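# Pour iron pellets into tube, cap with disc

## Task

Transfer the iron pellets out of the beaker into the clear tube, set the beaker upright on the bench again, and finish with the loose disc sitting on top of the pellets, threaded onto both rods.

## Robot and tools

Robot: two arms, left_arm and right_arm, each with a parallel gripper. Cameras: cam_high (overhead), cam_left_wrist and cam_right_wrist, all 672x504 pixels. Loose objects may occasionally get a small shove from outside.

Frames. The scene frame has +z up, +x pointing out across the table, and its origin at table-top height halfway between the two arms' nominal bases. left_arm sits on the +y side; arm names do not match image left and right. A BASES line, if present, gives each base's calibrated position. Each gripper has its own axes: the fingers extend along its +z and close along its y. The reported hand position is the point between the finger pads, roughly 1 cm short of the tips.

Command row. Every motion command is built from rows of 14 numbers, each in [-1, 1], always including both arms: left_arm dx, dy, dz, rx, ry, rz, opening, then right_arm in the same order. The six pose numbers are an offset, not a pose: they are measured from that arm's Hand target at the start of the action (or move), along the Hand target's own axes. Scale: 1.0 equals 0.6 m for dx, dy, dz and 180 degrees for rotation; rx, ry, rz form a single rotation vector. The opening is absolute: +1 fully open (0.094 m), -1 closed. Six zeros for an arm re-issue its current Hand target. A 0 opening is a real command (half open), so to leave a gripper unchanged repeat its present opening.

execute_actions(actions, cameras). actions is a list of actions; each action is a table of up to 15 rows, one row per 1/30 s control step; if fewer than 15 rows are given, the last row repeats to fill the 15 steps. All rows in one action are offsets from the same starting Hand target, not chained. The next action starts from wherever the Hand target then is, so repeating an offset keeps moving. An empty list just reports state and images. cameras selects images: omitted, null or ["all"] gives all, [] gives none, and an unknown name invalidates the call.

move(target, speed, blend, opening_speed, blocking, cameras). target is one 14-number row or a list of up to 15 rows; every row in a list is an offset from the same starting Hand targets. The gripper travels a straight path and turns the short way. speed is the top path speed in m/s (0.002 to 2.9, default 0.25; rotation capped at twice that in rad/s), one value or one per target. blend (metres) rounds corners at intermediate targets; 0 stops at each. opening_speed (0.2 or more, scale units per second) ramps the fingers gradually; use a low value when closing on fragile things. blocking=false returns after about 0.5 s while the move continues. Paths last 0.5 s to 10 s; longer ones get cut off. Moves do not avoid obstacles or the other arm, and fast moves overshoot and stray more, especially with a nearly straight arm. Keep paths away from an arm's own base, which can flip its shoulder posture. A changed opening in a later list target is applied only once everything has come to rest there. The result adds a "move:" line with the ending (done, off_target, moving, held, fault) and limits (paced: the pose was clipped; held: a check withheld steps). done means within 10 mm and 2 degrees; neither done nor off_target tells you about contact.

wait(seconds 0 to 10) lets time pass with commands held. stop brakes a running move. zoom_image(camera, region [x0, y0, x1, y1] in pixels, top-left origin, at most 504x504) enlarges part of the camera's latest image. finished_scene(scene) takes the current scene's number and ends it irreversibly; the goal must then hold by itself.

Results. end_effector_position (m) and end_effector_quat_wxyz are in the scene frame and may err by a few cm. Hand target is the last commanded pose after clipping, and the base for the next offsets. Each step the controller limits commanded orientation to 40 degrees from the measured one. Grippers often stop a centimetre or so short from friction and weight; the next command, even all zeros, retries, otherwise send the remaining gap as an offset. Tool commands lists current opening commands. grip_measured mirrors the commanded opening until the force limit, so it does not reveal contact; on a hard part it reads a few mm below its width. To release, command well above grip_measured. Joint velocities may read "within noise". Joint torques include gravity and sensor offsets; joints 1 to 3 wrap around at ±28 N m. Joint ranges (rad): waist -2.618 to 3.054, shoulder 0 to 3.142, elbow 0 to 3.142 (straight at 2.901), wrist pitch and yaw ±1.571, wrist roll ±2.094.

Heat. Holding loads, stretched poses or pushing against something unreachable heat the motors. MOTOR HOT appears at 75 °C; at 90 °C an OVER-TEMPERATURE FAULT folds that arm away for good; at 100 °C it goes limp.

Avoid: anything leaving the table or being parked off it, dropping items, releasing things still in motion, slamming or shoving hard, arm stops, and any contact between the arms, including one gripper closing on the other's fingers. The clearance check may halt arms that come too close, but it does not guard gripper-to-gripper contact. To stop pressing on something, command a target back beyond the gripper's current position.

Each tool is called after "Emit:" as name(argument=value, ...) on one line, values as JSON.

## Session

Emit:
execute_actions(actions=[])

Emit:
zoom_image(camera="cam_high", region=[240, 160, 460, 400])

Scene clock: 0.00 s.
left_arm: end_effector_position=(+0.4260, +0.3074, +0.1358) grip_measured=+1.000 end_effector_quat_wxyz=(+0.659, -0.063, +0.749, +0.029) | right_arm: end_effector_position=(+0.3694, -0.3503, +0.1808) grip_measured=+1.000 end_effector_quat_wxyz=(+0.690, +0.071, +0.720, +0.012)
Joint positions: left_arm=[-0.008 1.556 0.261 1.162 -0.152 -0.06 0.094] | right_arm=[-0.118 1.526 0.189 1.29 -0.025 0.115 0.094]
Joint velocities: within noise
Joint torques (N m): no reading
Heat: left arm: 24 °C; right arm: 27 °C.
Hand target: left_arm +0.4282, +0.3078, +0.1436; +0.667, -0.067, +0.742, +0.028 | right_arm +0.3715, -0.3499, +0.1900; +0.700, +0.066, +0.711, +0.012
Tool commands: left_gripper/opening=+1.0 right_gripper/opening=+1.0

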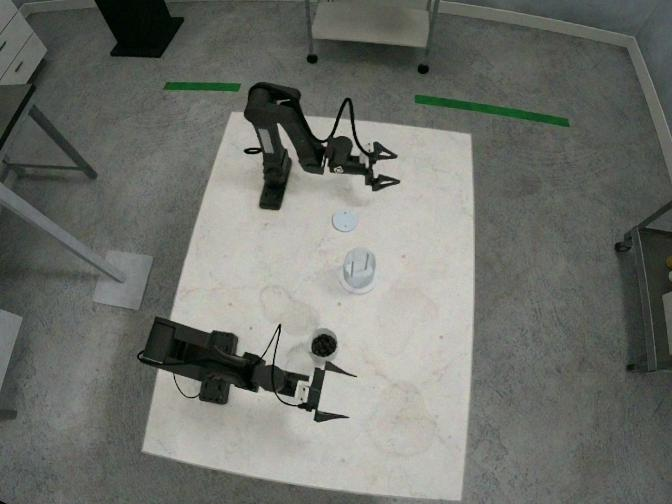

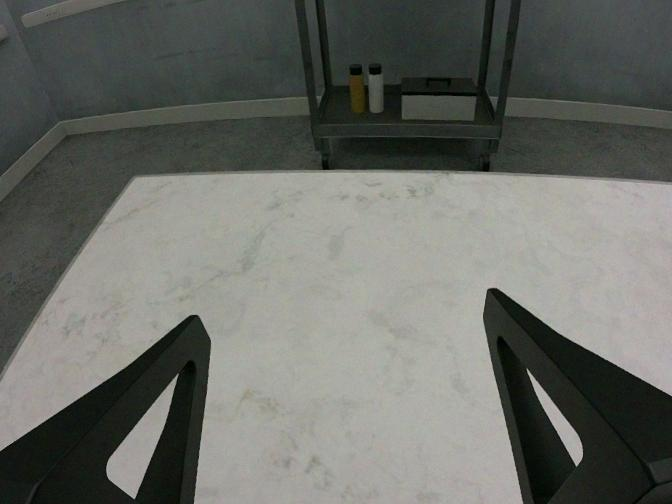

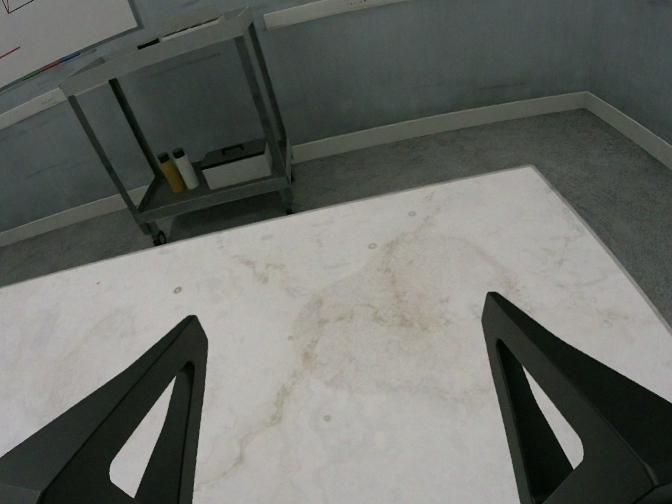

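Scaled by 2.100.

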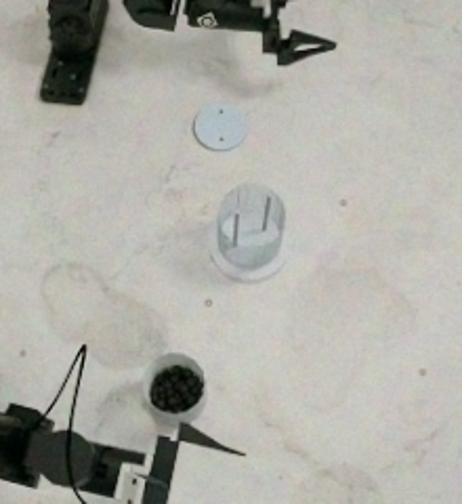

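Emit:
move(target=[-0.1215,-0.3248,-0.3763,0.2924,-0.0253,0.0302,1,0.0018,0.2183,-0.1488,-0.0933,0.1921,-0.0673,1], speed=0.2)

Emit:
zoom_image(camera="cam_left_wrist", region=[200, 100, 600, 450])

Scene clock: 6.77 s.
left_arm: end_effector_position=(+0.2396, +0.0897, +0.2403) grip_measured=+1.000 end_effector_quat_wxyz=(+0.648, +0.269, +0.656, -0.276) | right_arm: end_effector_position=(+0.2895, -0.2134, +0.1916) grip_measured=+1.000 end_effector_quat_wxyz=(+0.450, -0.125, +0.882, +0.060)
Joint positions: left_arm=[-0.769 0.437 0.223 0.208 0.006 -0.014 0.094] | right_arm=[0.385 0.904 0.573 -0.3 0.102 0.066 0.094]
Joint torques (N m): left_arm=[-0.95 0.32 9.7 1.74 -0.04 0.11] | right_arm=[0.58 -1.36 8.81 1.34 0.11 0.2]
Heat: left arm: 24 °C; right arm: 27 °C.
Hand target: left_arm +0.2396, +0.0901, +0.2500; +0.653, +0.271, +0.653, -0.271 | right_arm +0.2926, -0.2132, +0.2050; +0.458, -0.115, +0.879, +0.060
Off the commanded pose: left_arm 0.010 m, 1 deg | right_arm 0.014 m, 1 deg.
move: off_target (right_arm)

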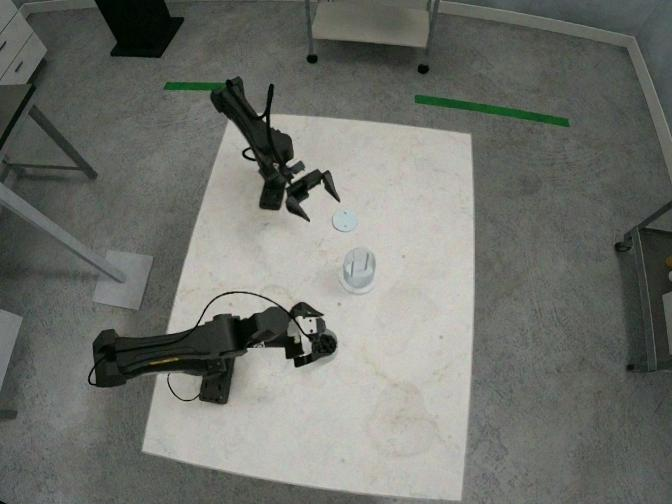

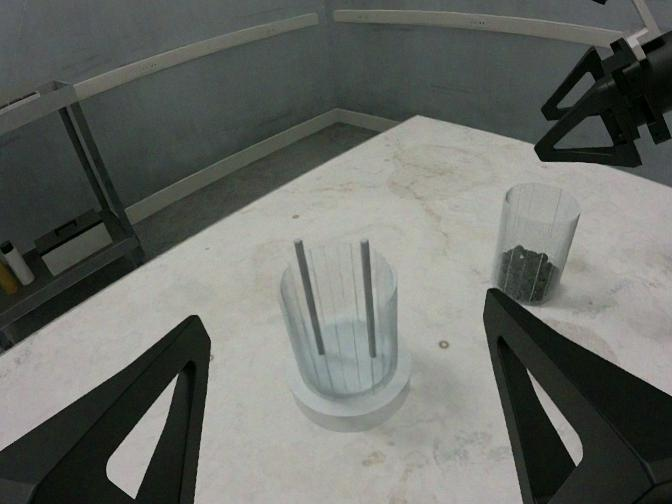

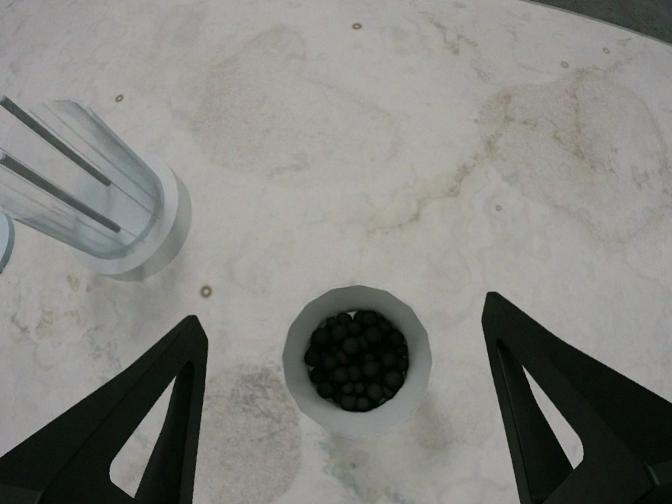

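Scaled by 1.260 from the camera's 672x504 image, which has a finer 960x720 frame.

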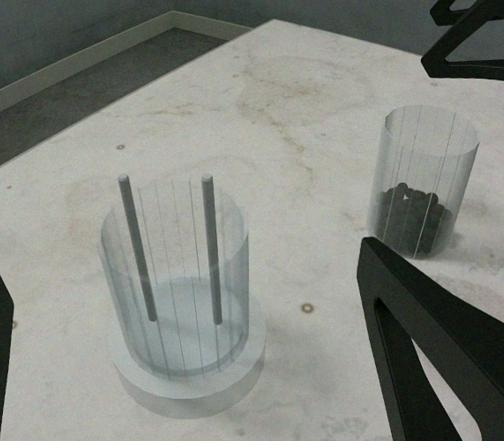

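Emit:
move(target=[[0,0,0,0,0,0,1,0.1225,-0.008,0.0808,0,0,0,1],[0,0,0,0,0,0,1,0.2043,-0.008,0.1382,0,0,0,1]], speed=[0.15,0.08])

Emit:
zoom_image(camera="cam_left_wrist", region=[430, 80, 672, 330])

Scene clock: 10.33 s.
left_arm: end_effector_position=(+0.2399, +0.0900, +0.2403) grip_measured=+1.000 end_effector_quat_wxyz=(+0.649, +0.268, +0.657, -0.275) | right_arm: end_effector_position=(+0.2863, -0.2168, +0.0511) grip_measured=+1.000 end_effector_quat_wxyz=(+0.442, -0.123, +0.887, +0.057)
Joint positions: left_arm=[-0.769 0.437 0.223 0.208 0.003 -0.014 0.094] | right_arm=[0.376 1.373 0.143 0.579 0.097 0.066 0.094]
Joint torques (N m): left_arm=[-0.77 0.28 9.87 1.73 -0.07 0.08] | right_arm=[-0.61 -2.44 3.23 1.94 -0.02 -0.01]
Heat: left arm: 25 °C; right arm: 27 °C.
Hand target: left_arm +0.2396, +0.0901, +0.2500; +0.653, +0.271, +0.653, -0.271 | right_arm +0.2916, -0.2184, +0.0570; +0.458, -0.115, +0.879, +0.060
Off the commanded pose: left_arm 0.010 m, 1 deg | right_arm 0.008 m, 2 deg.
move: done

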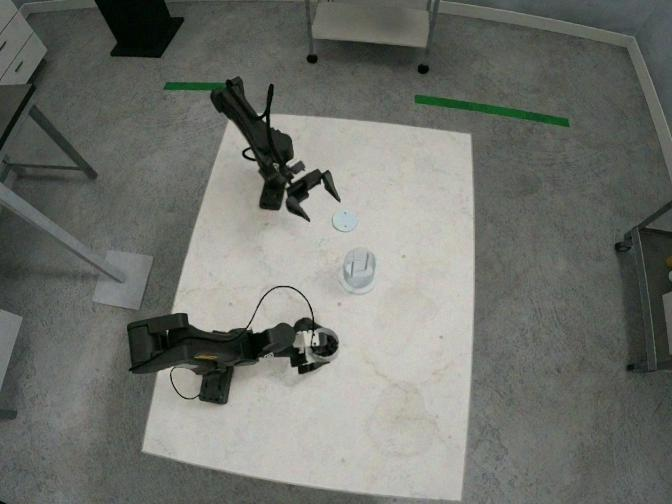

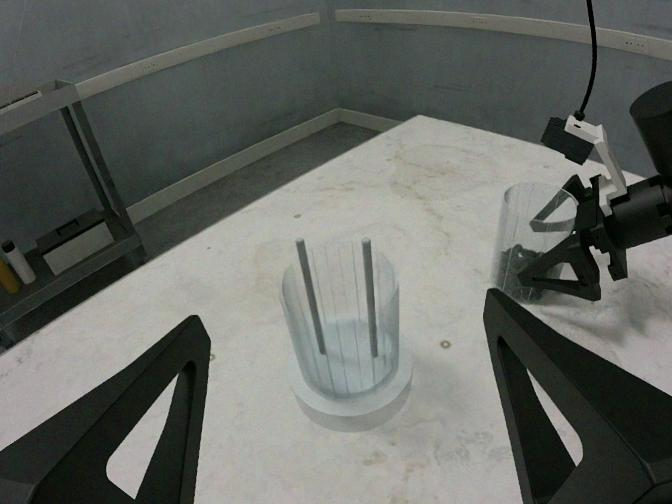

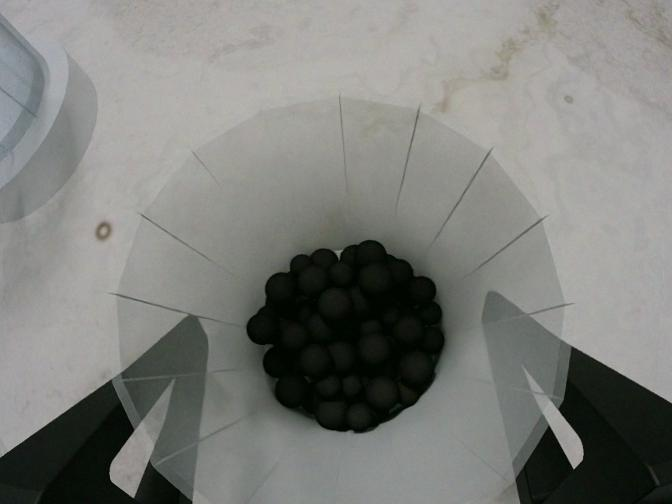

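Scaled by 2.016 from the camera's 672x504 image, which has a finer 960x720 frame.

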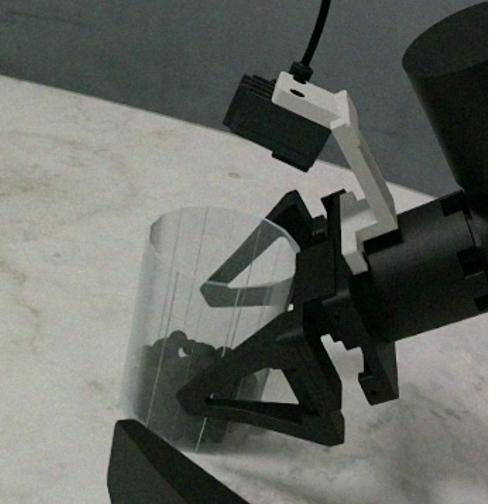

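Emit:
move(target=[0,0,0,0,0,0,1,0,0,0,0,0,0,0.4], speed=0.08, opening_speed=0.4, cameras=["cam_right_wrist"])

Emit:
move(target=[[0,0,0,0,0,0,1,-0.1365,0,-0.0956,0,0,0,0.4],[0,0,0,0,0,0,1,-0.3052,0.0138,0.253,0,-0.0167,0,0.4]], speed=0.12, blend=0.03)

Emit:
zoom_image(camera="cam_left_wrist", region=[250, 50, 550, 300])

Scene clock: 13.20 s.
left_arm: end_effector_position=(+0.2403, +0.0904, +0.2403) grip_measured=+1.000 end_effector_quat_wxyz=(+0.649, +0.267, +0.657, -0.274) | right_arm: end_effector_position=(+0.2869, -0.2186, +0.0511) grip_measured=+0.659 end_effector_quat_wxyz=(+0.442, -0.119, +0.887, +0.056)
Joint positions: left_arm=[-0.769 0.437 0.223 0.208 0 -0.013 0.094] | right_arm=[0.37 1.373 0.143 0.579 0.097 0.067 0.078]
Joint torques (N m): left_arm=[-0.99 0.4 9.81 1.78 -0.09 0.05] | right_arm=[-0.59 -2.47 3.17 1.91 -0.01 0.01]
Heat: left arm: 26 °C; right arm: 27 °C.
Hand target: left_arm +0.2396, +0.0901, +0.2500; +0.653, +0.271, +0.653, -0.271 | right_arm +0.2916, -0.2184, +0.0570; +0.458, -0.115, +0.879, +0.060
Off the commanded pose: left_arm 0.010 m, 1 deg | right_arm 0.008 m, 2 deg.
move: done
Images, in order (width x height): cam_right_wrist 672x504.

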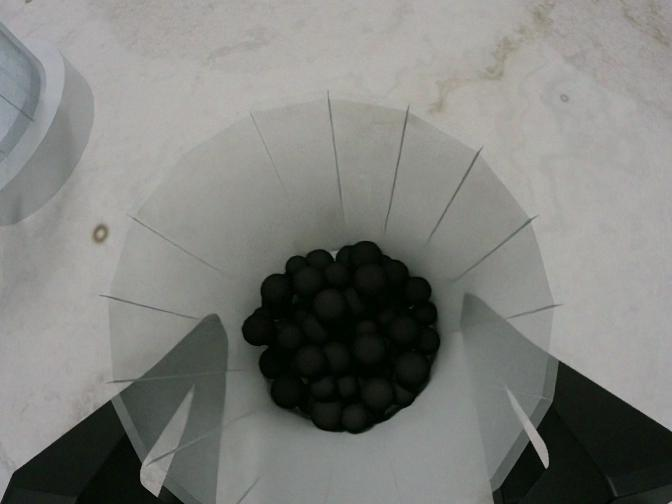

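Scene clock: 16.63 s.
left_arm: end_effector_position=(+0.2403, +0.0904, +0.2399) grip_measured=+1.000 end_effector_quat_wxyz=(+0.649, +0.268, +0.658, -0.274) | right_arm: end_effector_position=(+0.4794, -0.1562, +0.0864) grip_measured=+0.659 end_effector_quat_wxyz=(+0.420, -0.118, +0.898, +0.056)
Joint positions: left_arm=[-0.769 0.437 0.223 0.207 0 -0.013 0.094] | right_arm=[0.33 1.942 1.048 0.197 0.062 0.053 0.078]
Joint torques (N m): left_arm=[-0.95 0.36 9.83 1.79 -0.03 0.06] | right_arm=[-0.62 -9.43 8.49 2.29 -0.04 -0.13]
Heat: left arm: 27 °C; right arm: 28 °C.
Hand target: left_arm +0.2396, +0.0901, +0.2500; +0.653, +0.271, +0.653, -0.271 | right_arm +0.5111, -0.1513, +0.1200; +0.481, -0.114, +0.867, +0.063
Off the commanded pose: left_arm 0.010 m, 1 deg | right_arm 0.046 m, 8 deg.
move: off_target (right_arm)

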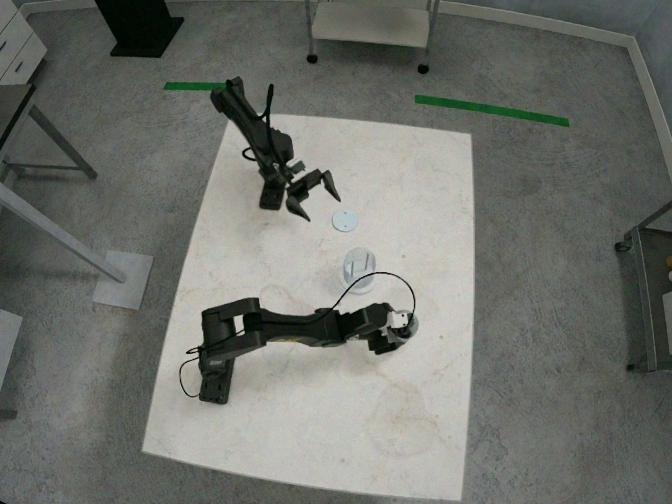

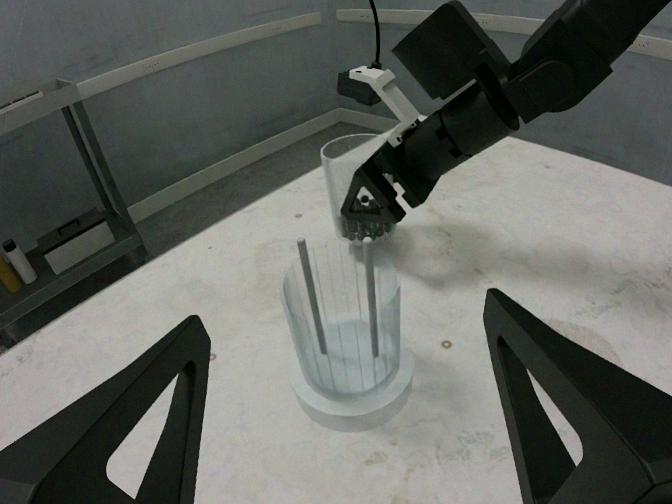

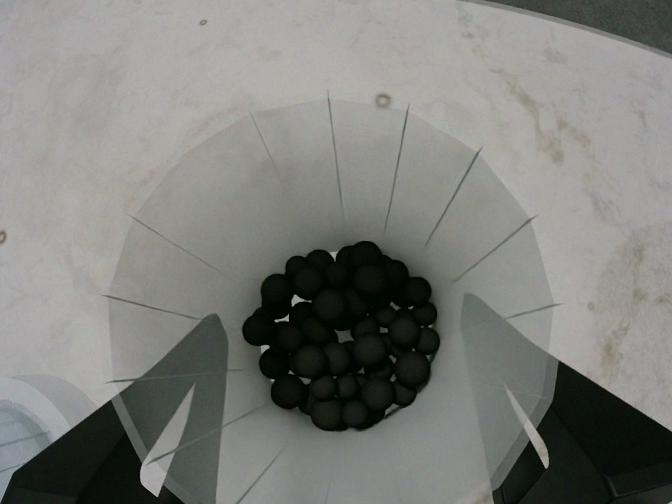

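Scaled by 1.680 from the camera's 672x504 image, which has a finer 960x720 frame.

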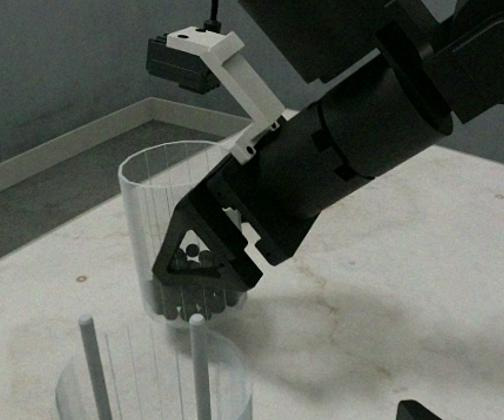

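Emit:
move(target=[0,0,0,0,0,0,1,0.0258,0,0.0467,0,-0.022,0,0.4], speed=0.08, cameras=["cam_left_wrist"])

Emit:
zoom_image(camera="cam_left_wrist", region=[290, 90, 470, 270])

Scene clock: 18.70 s.
left_arm: end_effector_position=(+0.2403, +0.0904, +0.2399) grip_measured=+1.000 end_effector_quat_wxyz=(+0.649, +0.268, +0.658, -0.274) | right_arm: end_effector_position=(+0.4987, -0.1493, +0.0642) grip_measured=+0.659 end_effector_quat_wxyz=(+0.453, -0.116, +0.882, +0.062)
Joint positions: left_arm=[-0.769 0.437 0.223 0.207 0 -0.013 0.094] | right_arm=[0.33 2.065 1.048 0.395 0.062 0.049 0.078]
Joint torques (N m): left_arm=[-0.81 0.25 9.72 1.75 -0.03 0.08] | right_arm=[-0.73 -9.65 7.06 2.48 -0.04 -0.15]
Heat: left arm: 27 °C; right arm: 28 °C.
Hand target: left_arm +0.2396, +0.0901, +0.2500; +0.653, +0.271, +0.653, -0.271 | right_arm +0.5261, -0.1473, +0.0921; +0.511, -0.112, +0.850, +0.067
Off the commanded pose: left_arm 0.010 m, 1 deg | right_arm 0.039 m, 8 deg.
move: off_target (right_arm)
Images, in order (width x height): cam_left_wrist 672x504.

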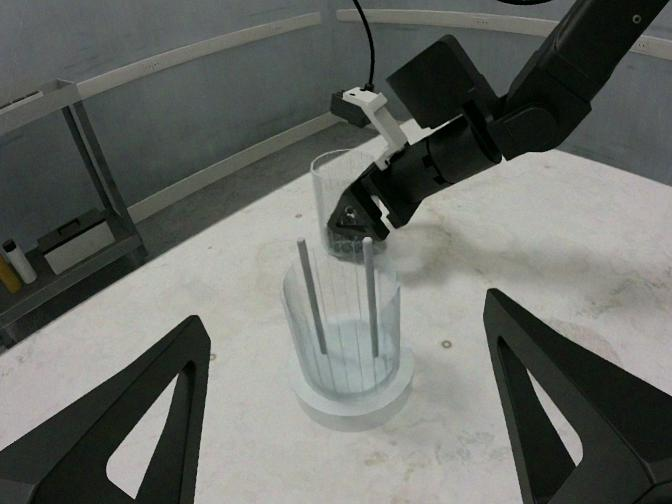

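Scaled by 2.800 from the camera's 672x504 image, which has a finer 960x720 frame.

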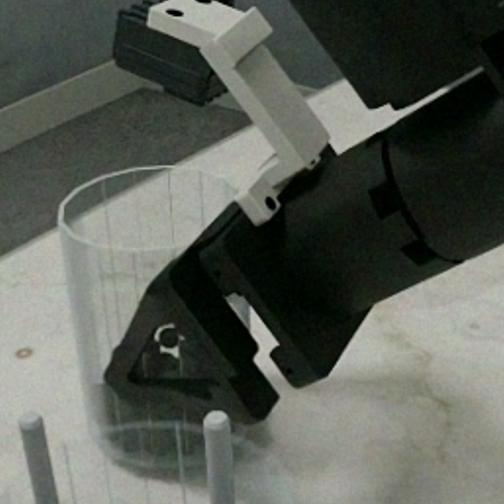

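Emit:
move(target=[0,0,0,0,0,0,1,0.0132,0,0.007,0,0.006,0,0.4], speed=0.05, cameras=[])

Emit:
move(target=[0,0,0,0,0,0,1,0.0074,0,0.004,0,0,0,0.4], speed=0.04, cameras=["cam_left_wrist"])

Emit:
zoom_image(camera="cam_left_wrist", region=[290, 90, 470, 270])

Scene clock: 20.27 s.
left_arm: end_effector_position=(+0.2403, +0.0904, +0.2399) grip_measured=+1.000 end_effector_quat_wxyz=(+0.649, +0.268, +0.658, -0.274) | right_arm: end_effector_position=(+0.4979, -0.1496, +0.0549) grip_measured=+0.659 end_effector_quat_wxyz=(+0.447, -0.121, +0.884, +0.058)
Joint positions: left_arm=[-0.769 0.437 0.223 0.207 0 -0.013 0.094] | right_arm=[0.33 2.086 1.048 0.402 0.062 0.039 0.078]
Joint torques (N m): left_arm=[-0.88 0.46 9.73 1.78 -0.06 0.11] | right_arm=[-0.8 -9.83 7.34 2.38 -0.04 -0.05]
Heat: left arm: 27 °C; right arm: 29 °C.
Hand target: left_arm +0.2396, +0.0901, +0.2500; +0.653, +0.271, +0.653, -0.271 | right_arm +0.5261, -0.1473, +0.0831; +0.503, -0.112, +0.855, +0.066
Off the commanded pose: left_arm 0.010 m, 1 deg | right_arm 0.040 m, 7 deg.
move: off_target (right_arm)
No camera images: "cameras" was empty.

Scene clock: 21.37 s.
left_arm: end_effector_position=(+0.2403, +0.0904, +0.2399) grip_measured=+1.000 end_effector_quat_wxyz=(+0.649, +0.268, +0.658, -0.274) | right_arm: end_effector_position=(+0.5012, -0.1484, +0.0552) grip_measured=+0.659 end_effector_quat_wxyz=(+0.456, -0.120, +0.880, +0.060)
Joint positions: left_arm=[-0.769 0.437 0.223 0.207 0 -0.013 0.094] | right_arm=[0.33 2.099 1.048 0.434 0.062 0.039 0.078]
Joint torques (N m): left_arm=[-0.87 0.16 9.57 1.74 -0.08 0.08] | right_arm=[-0.76 -9.52 7.19 2.25 -0.06 -0.05]
Heat: left arm: 27 °C; right arm: 29 °C.
Hand target: left_arm +0.2396, +0.0901, +0.2500; +0.653, +0.271, +0.653, -0.271 | right_arm +0.5261, -0.1473, +0.0780; +0.503, -0.112, +0.855, +0.066
Off the commanded pose: left_arm 0.010 m, 1 deg | right_arm 0.034 m, 6 deg.
move: off_target (right_arm)
Images, in order (width x height): cam_left_wrist 672x504.

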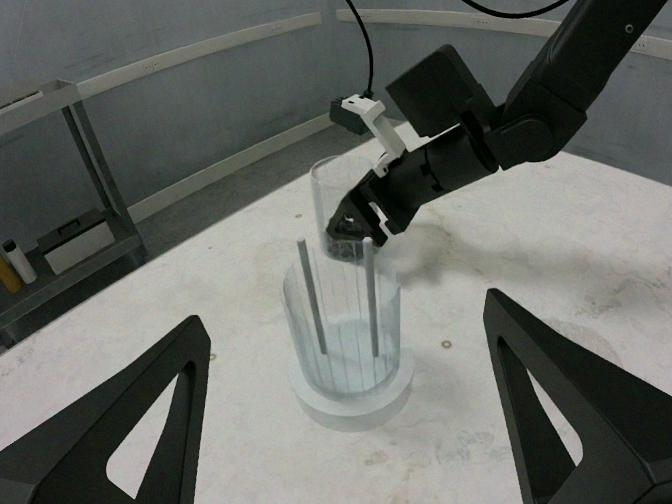

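Scaled by 2.800 from the camera's 672x504 image, which has a finer 960x720 frame.

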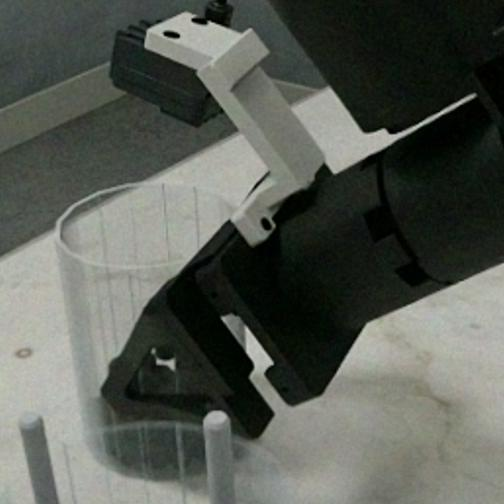

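Emit:
move(target=[0,0,0,0,0,0,1,0,0,0,0,0,0,1], speed=0.04, opening_speed=0.3, cameras=[])

Emit:
move(target=[[0,0,0,0,0,0,1,0.0187,0.0097,-0.1248,0,0,0,1],[0,0,0,0,0,0,1,0.0583,0.0115,-0.1037,-0.0057,-0.1171,-0.002,1]], speed=0.09)

Emit:
zoom_image(camera="cam_left_wrist", region=[290, 90, 470, 270])

Scene clock: 25.00 s.
left_arm: end_effector_position=(+0.2403, +0.0904, +0.2399) grip_measured=+1.000 end_effector_quat_wxyz=(+0.649, +0.268, +0.658, -0.274) | right_arm: end_effector_position=(+0.5097, -0.1454, +0.0674) grip_measured=+0.998 end_effector_quat_wxyz=(+0.477, -0.118, +0.868, +0.065)
Joint positions: left_arm=[-0.769 0.437 0.223 0.207 0 -0.013 0.094] | right_arm=[0.33 2.099 1.06 0.471 0.062 0.039 0.094]
Joint torques (N m): left_arm=[-0.79 0.23 9.5 1.82 -0.05 0.05] | right_arm=[-0.85 -9.16 6.79 1.97 -0.03 -0.06]
Heat: left arm: 28 °C; right arm: 30 °C.
Hand target: left_arm +0.2396, +0.0901, +0.2500; +0.653, +0.271, +0.653, -0.271 | right_arm +0.5261, -0.1473, +0.0780; +0.503, -0.112, +0.855, +0.066
Off the commanded pose: left_arm 0.010 m, 1 deg | right_arm 0.020 m, 3 deg.
move: off_target (right_arm)
No camera images: "cameras" was empty.

Scene clock: 29.00 s.
left_arm: end_effector_position=(+0.2403, +0.0904, +0.2399) grip_measured=+1.000 end_effector_quat_wxyz=(+0.649, +0.268, +0.658, -0.274) | right_arm: end_effector_position=(+0.4554, -0.1621, +0.0722) grip_measured=+0.998 end_effector_quat_wxyz=(+0.633, -0.101, +0.762, +0.091)
Joint positions: left_arm=[-0.769 0.437 0.223 0.207 0 -0.013 0.094] | right_arm=[0.34 2.223 0.642 1.398 0.077 0.026 0.094]
Joint torques (N m): left_arm=[-0.99 0.57 9.59 1.74 -0.05 0.1] | right_arm=[0.61 -7.6 2.09 2.25 -0.01 -0.09]
Heat: left arm: 28 °C; right arm: 30 °C.
Hand target: left_arm +0.2396, +0.0901, +0.2500; +0.653, +0.271, +0.653, -0.271 | right_arm +0.4553, -0.1590, +0.0777; +0.650, -0.105, +0.747, +0.091
Off the commanded pose: left_arm 0.010 m, 1 deg | right_arm 0.006 m, 3 deg.
move: off_target (right_arm)

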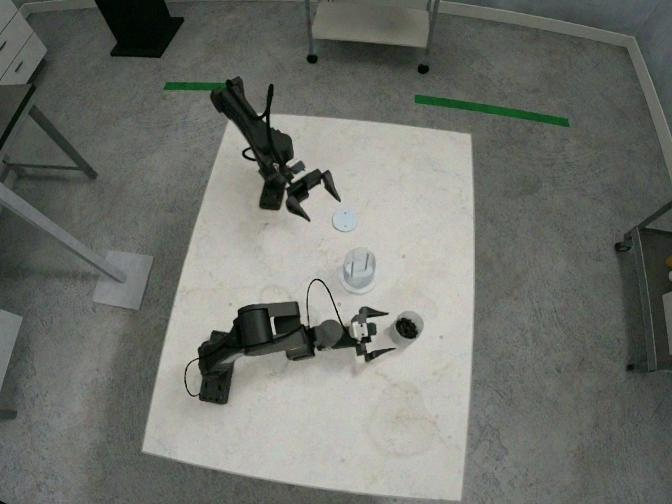

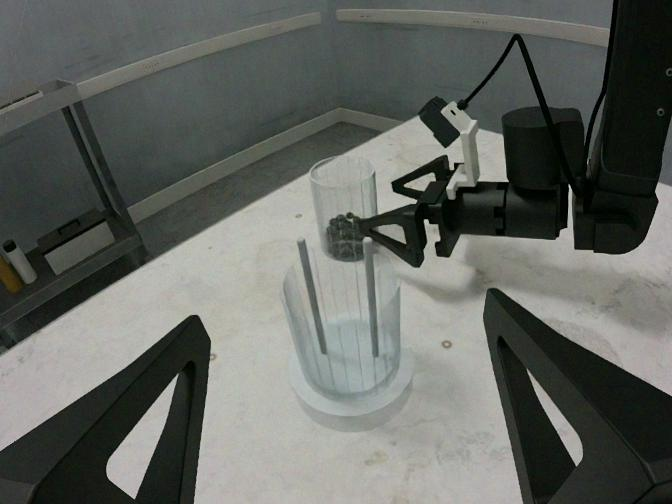

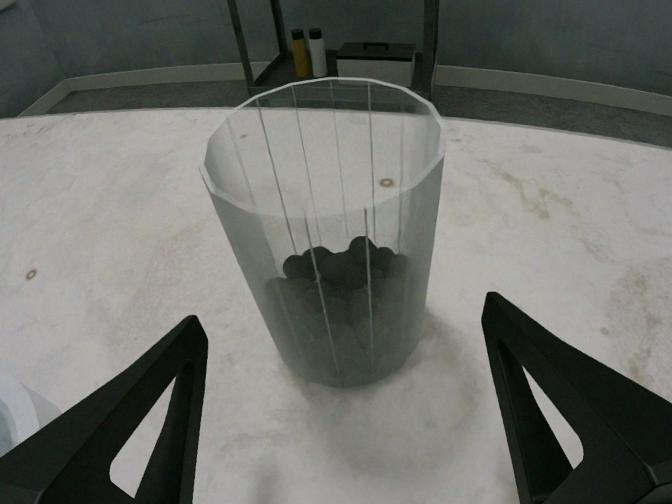

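Scaled by 2.800 from the camera's 672x504 image, which has a finer 960x720 frame.

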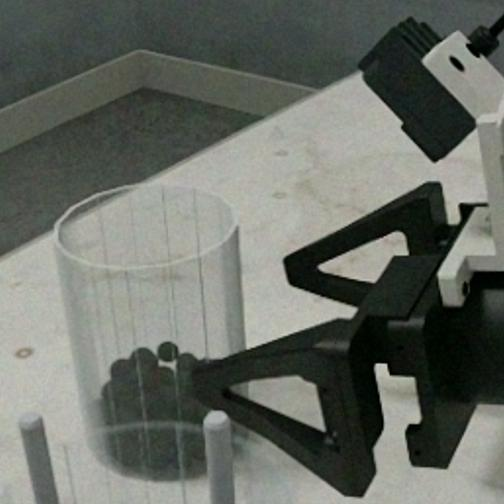

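Emit:
move(target=[0,0,0,0,0,0,1,0.0198,0.0007,0.0948,0,0,0,1], speed=0.07, cameras=["cam_left_wrist","cam_right_wrist"])

Emit:
zoom_image(camera="cam_left_wrist", region=[290, 90, 470, 270])

Scene clock: 31.13 s.
left_arm: end_effector_position=(+0.2403, +0.0904, +0.2399) grip_measured=+1.000 end_effector_quat_wxyz=(+0.649, +0.268, +0.658, -0.274) | right_arm: end_effector_position=(+0.5035, -0.1458, +0.0672) grip_measured=+0.998 end_effector_quat_wxyz=(+0.657, -0.096, +0.742, +0.094)
Joint positions: left_arm=[-0.769 0.437 0.223 0.207 0 -0.013 0.094] | right_arm=[0.339 2.37 0.869 1.381 0.08 0.024 0.094]
Joint torques (N m): left_arm=[-0.79 0.24 9.77 1.71 -0.02 0.06] | right_arm=[-0.31 -8.98 4.38 1.5 -0.08 -0.13]
Heat: left arm: 28 °C; right arm: 30 °C.
Hand target: left_arm +0.2396, +0.0901, +0.2500; +0.653, +0.271, +0.653, -0.271 | right_arm +0.5078, -0.1435, +0.0580; +0.650, -0.105, +0.747, +0.091
Off the commanded pose: left_arm 0.010 m, 1 deg | right_arm 0.010 m, 2 deg.
move: done
Images, in order (width x height): cam_left_wrist 672x504, cam_right_wrist 672x504.

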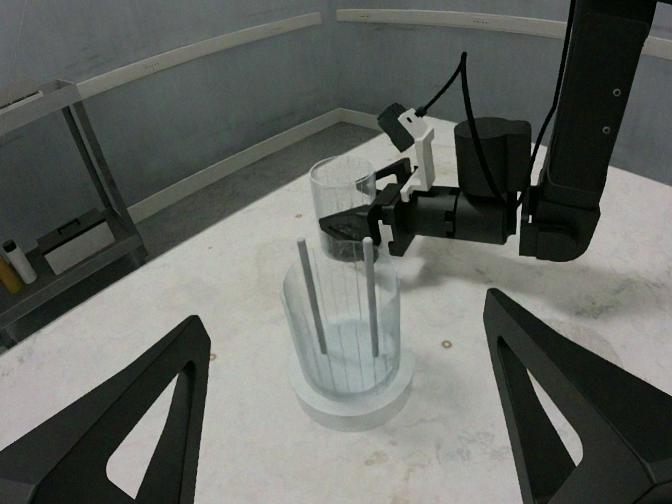

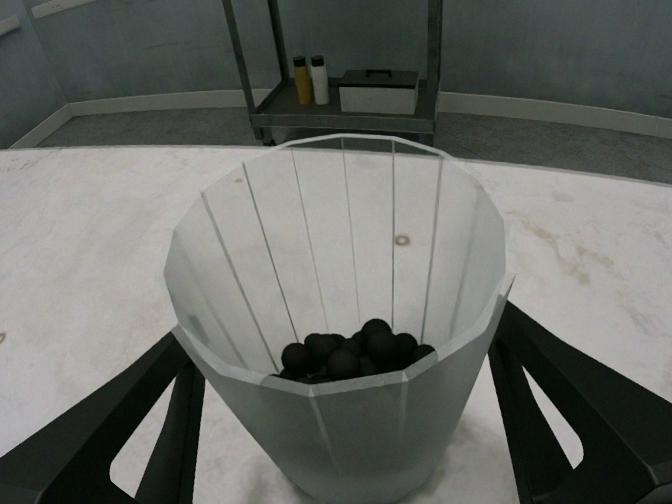

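Scaled by 2.800 from the camera's 672x504 image, which has a finer 960x720 frame.

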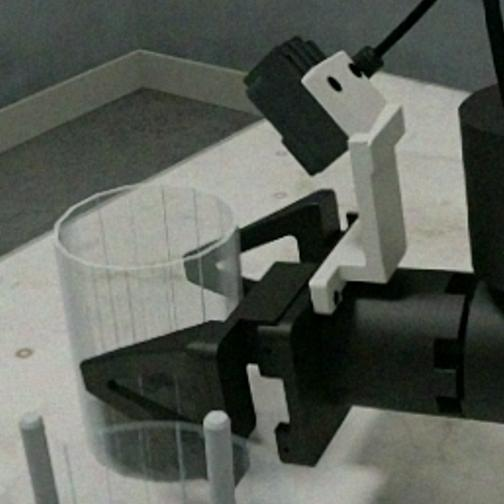

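Emit:
move(target=[0,0,0,0,0,0,1,0.0165,0,-0.0043,0,0,0,1], speed=0.05, cameras=[])

Emit:
move(target=[0,0,0,0,0,0,1,0,0,0,0,0,0,0.4], speed=0.05, opening_speed=0.4, cameras=["cam_left_wrist","cam_right_wrist"])

Emit:
zoom_image(camera="cam_left_wrist", region=[290, 90, 470, 270])

Scene clock: 32.77 s.
left_arm: end_effector_position=(+0.2403, +0.0904, +0.2399) grip_measured=+1.000 end_effector_quat_wxyz=(+0.649, +0.268, +0.658, -0.274) | right_arm: end_effector_position=(+0.5003, -0.1470, +0.0488) grip_measured=+0.998 end_effector_quat_wxyz=(+0.643, -0.098, +0.754, +0.091)
Joint positions: left_arm=[-0.769 0.437 0.223 0.207 0 -0.013 0.094] | right_arm=[0.339 2.405 0.869 1.379 0.08 0.024 0.094]
Joint torques (N m): left_arm=[-0.95 0.28 9.61 1.75 -0.07 0.04] | right_arm=[-0.23 -9.03 3.78 1.81 -0.06 -0.1]
Heat: left arm: 28 °C; right arm: 30 °C.
Hand target: left_arm +0.2396, +0.0901, +0.2500; +0.653, +0.271, +0.653, -0.271 | right_arm +0.5040, -0.1446, +0.0486; +0.650, -0.105, +0.747, +0.091
Off the commanded pose: left_arm 0.010 m, 1 deg | right_arm 0.004 m, 1 deg.
move: done
No camera images: "cameras" was empty.

Scene clock: 34.77 s.
left_arm: end_effector_position=(+0.2403, +0.0904, +0.2399) grip_measured=+1.000 end_effector_quat_wxyz=(+0.649, +0.268, +0.658, -0.274) | right_arm: end_effector_position=(+0.5008, -0.1486, +0.0488) grip_measured=+0.654 end_effector_quat_wxyz=(+0.643, -0.097, +0.754, +0.090)
Joint positions: left_arm=[-0.769 0.437 0.223 0.207 0 -0.013 0.094] | right_arm=[0.336 2.405 0.869 1.379 0.08 0.024 0.078]
Joint torques (N m): left_arm=[-0.7 0.23 9.81 1.75 -0.08 0.09] | right_arm=[-0.27 -9.25 3.88 1.84 -0.06 -0.11]
Heat: left arm: 28 °C; right arm: 30 °C.
Hand target: left_arm +0.2396, +0.0901, +0.2500; +0.653, +0.271, +0.653, -0.271 | right_arm +0.5040, -0.1446, +0.0486; +0.650, -0.105, +0.747, +0.091
Off the commanded pose: left_arm 0.010 m, 1 deg | right_arm 0.005 m, 1 deg.
move: done
Images, in order (width x height): cam_left_wrist 672x504, cam_right_wrist 672x504.

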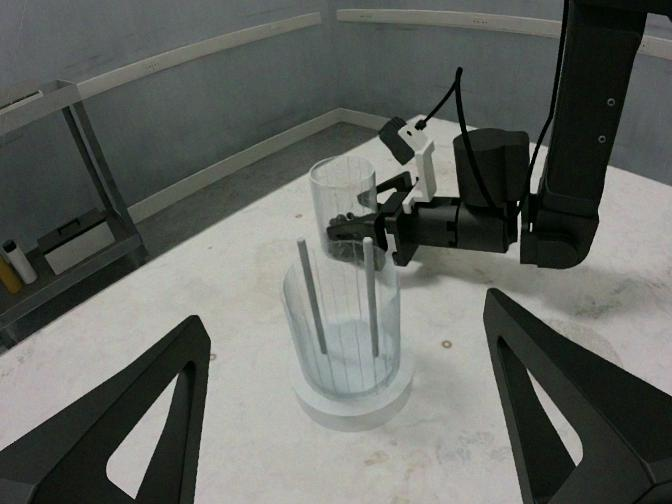

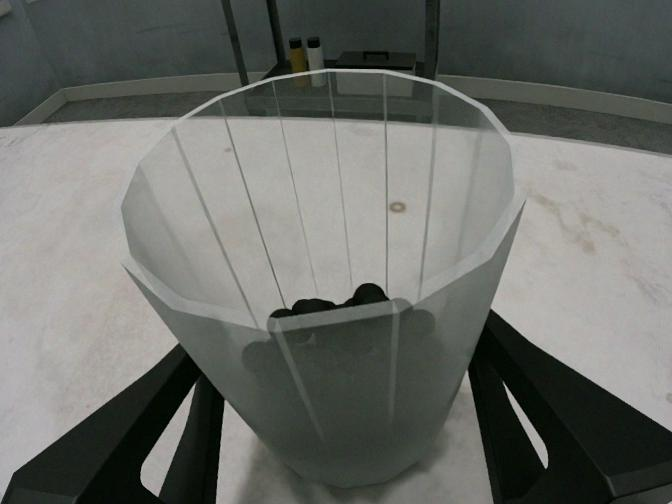

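Scaled by 2.800 from the camera's 672x504 image, which has a finer 960x720 frame.

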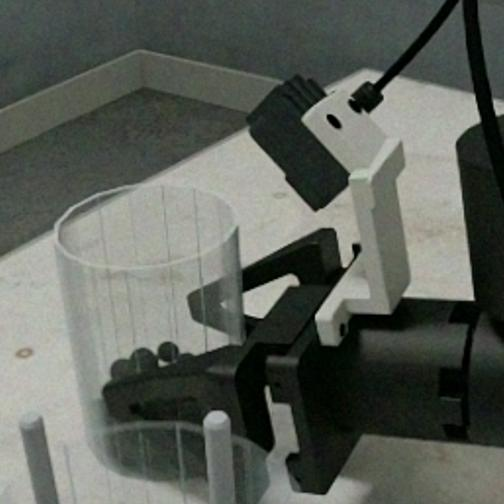

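Emit:
move(target=[[0,0,0,0,0,0,1,-0.132,0,-0.0185,0,0,0,0.4],[0,0,0,0,0,0,1,-0.2402,0.1173,-0.1503,-0.1029,-0.0352,-0.2914,0.4]], speed=0.1, blend=0.02)

Emit:
zoom_image(camera="cam_left_wrist", region=[220, 50, 520, 350])

Emit:
zoom_image(camera="cam_high", region=[310, 220, 430, 340])

Scene clock: 43.73 s.
left_arm: end_effector_position=(+0.2403, +0.0904, +0.2399) grip_measured=+1.000 end_effector_quat_wxyz=(+0.649, +0.268, +0.657, -0.273) | right_arm: end_effector_position=(+0.4208, -0.1030, +0.1656) grip_measured=+0.654 end_effector_quat_wxyz=(+0.599, -0.526, +0.599, -0.081)
Joint positions: left_arm=[-0.769 0.437 0.223 0.207 0 -0.011 0.094] | right_arm=[0.386 1.723 0.68 0.766 -0.18 -0.905 0.078]
Joint torques (N m): left_arm=[-0.69 0.38 9.77 1.8 -0.04 0.07] | right_arm=[0.65 -12.77 4.74 1.95 -0.19 -0.05]
Heat: left arm: 29 °C; right arm: 33 °C.
Hand target: left_arm +0.2396, +0.0901, +0.2500; +0.653, +0.271, +0.653, -0.271 | right_arm +0.4180, -0.0960, +0.2038; +0.637, -0.518, +0.565, -0.083
Off the commanded pose: left_arm 0.010 m, 1 deg | right_arm 0.039 m, 6 deg.
move: off_target (right_arm)

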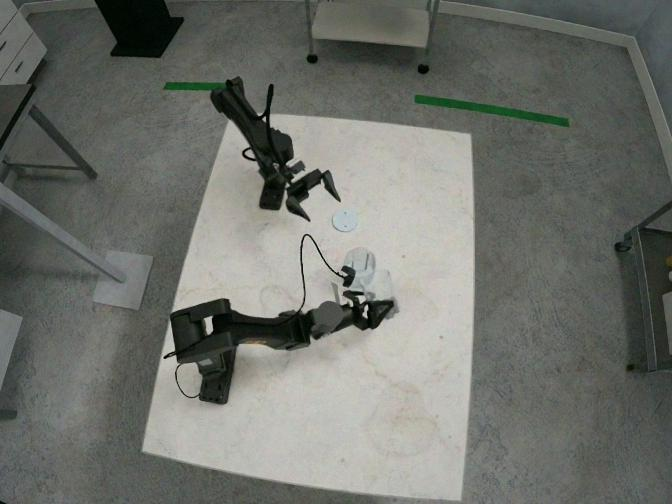

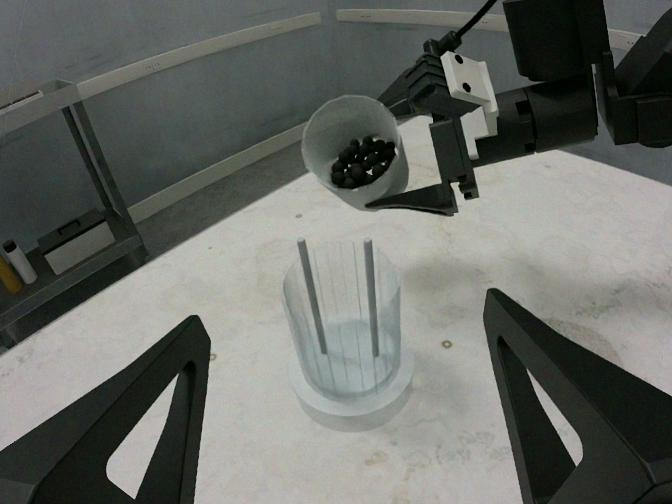

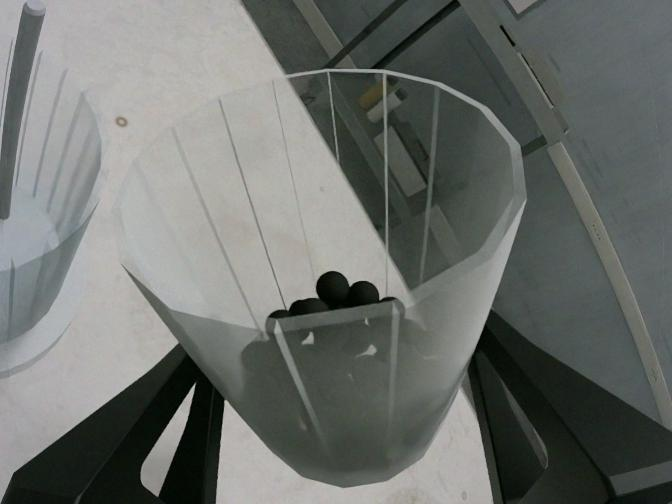

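Scaled by 1.680 from the camera's 672x504 image, which has a finer 960x720 frame.

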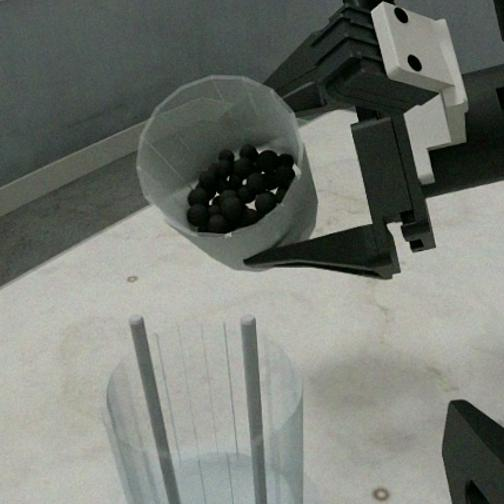

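Scaled by 4.200.

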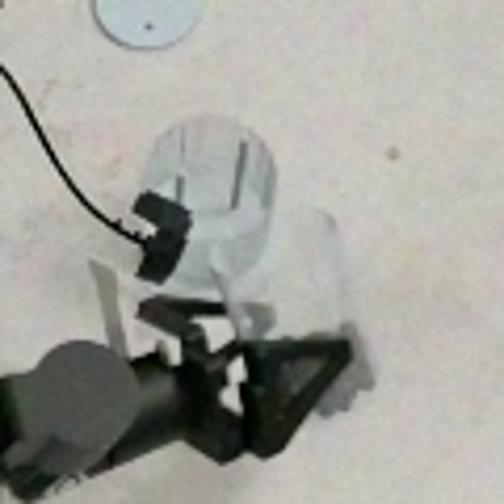

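Emit:
move(target=[0,0,0,0,0,0,1,-0.032,0.0298,0.0187,0,0,-0.1444,0.4], speed=0.08)

Emit:
zoom_image(camera="cam_left_wrist", region=[220, 80, 500, 360])

Emit:
zoom_image(camera="cam_high", region=[310, 220, 430, 340])

Scene clock: 49.43 s.
left_arm: end_effector_position=(+0.2403, +0.0904, +0.2399) grip_measured=+1.000 end_effector_quat_wxyz=(+0.649, +0.268, +0.657, -0.273) | right_arm: end_effector_position=(+0.4072, -0.0760, +0.1651) grip_measured=+0.654 end_effector_quat_wxyz=(-0.566, +0.653, -0.458, +0.209)
Joint positions: left_arm=[-0.769 0.437 0.223 0.207 0 -0.011 0.094] | right_arm=[0.477 1.723 0.68 0.766 -0.11 -1.344 0.078]
Joint torques (N m): left_arm=[-0.9 0.35 9.66 1.78 -0.07 0.02] | right_arm=[0.68 -10.28 6.16 2.08 -0.04 -0.04]
Heat: left arm: 29 °C; right arm: 34 °C.
Hand target: left_arm +0.2396, +0.0901, +0.2500; +0.653, +0.271, +0.653, -0.271 | right_arm +0.4118, -0.0684, +0.2006; -0.602, +0.632, -0.434, +0.225
Off the commanded pose: left_arm 0.010 m, 1 deg | right_arm 0.037 m, 6 deg.
move: off_target (right_arm)

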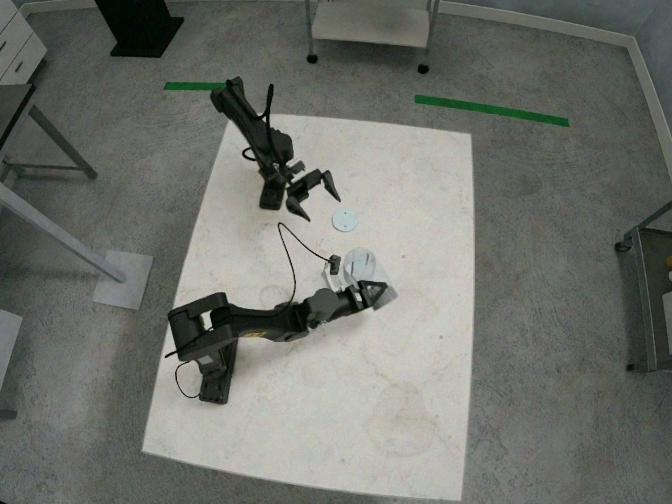

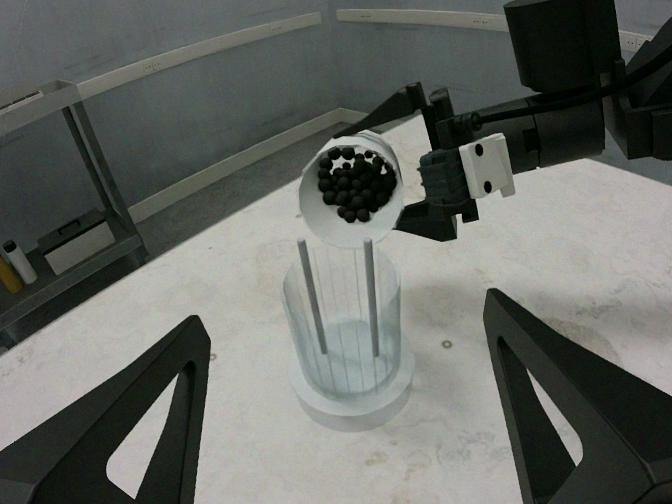

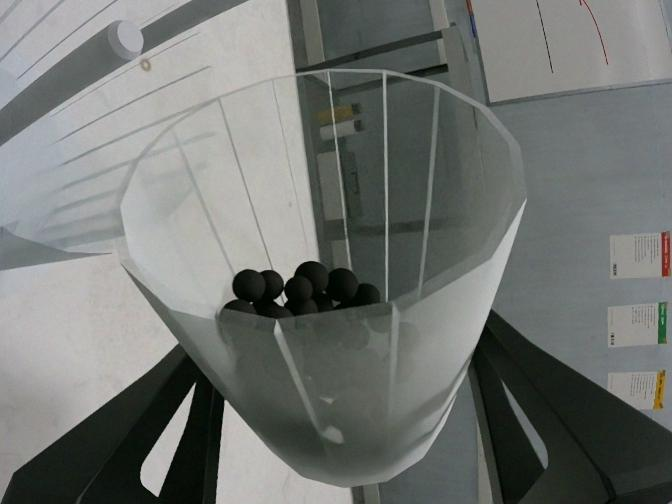

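Scaled by 1.800 from the camera's 672x504 image, which has a finer 960x720 frame.

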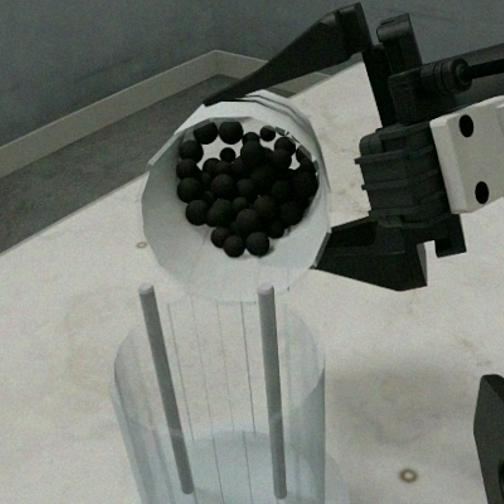

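Scaled by 4.200.

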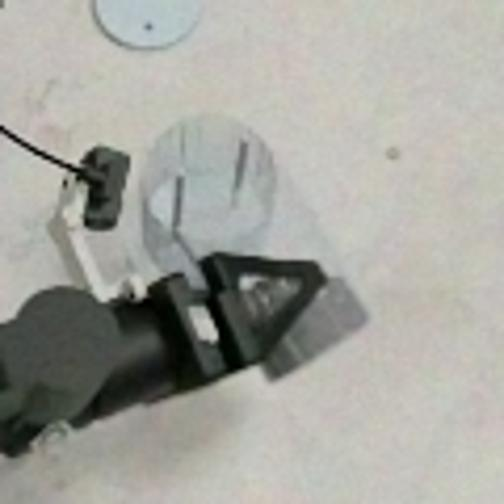

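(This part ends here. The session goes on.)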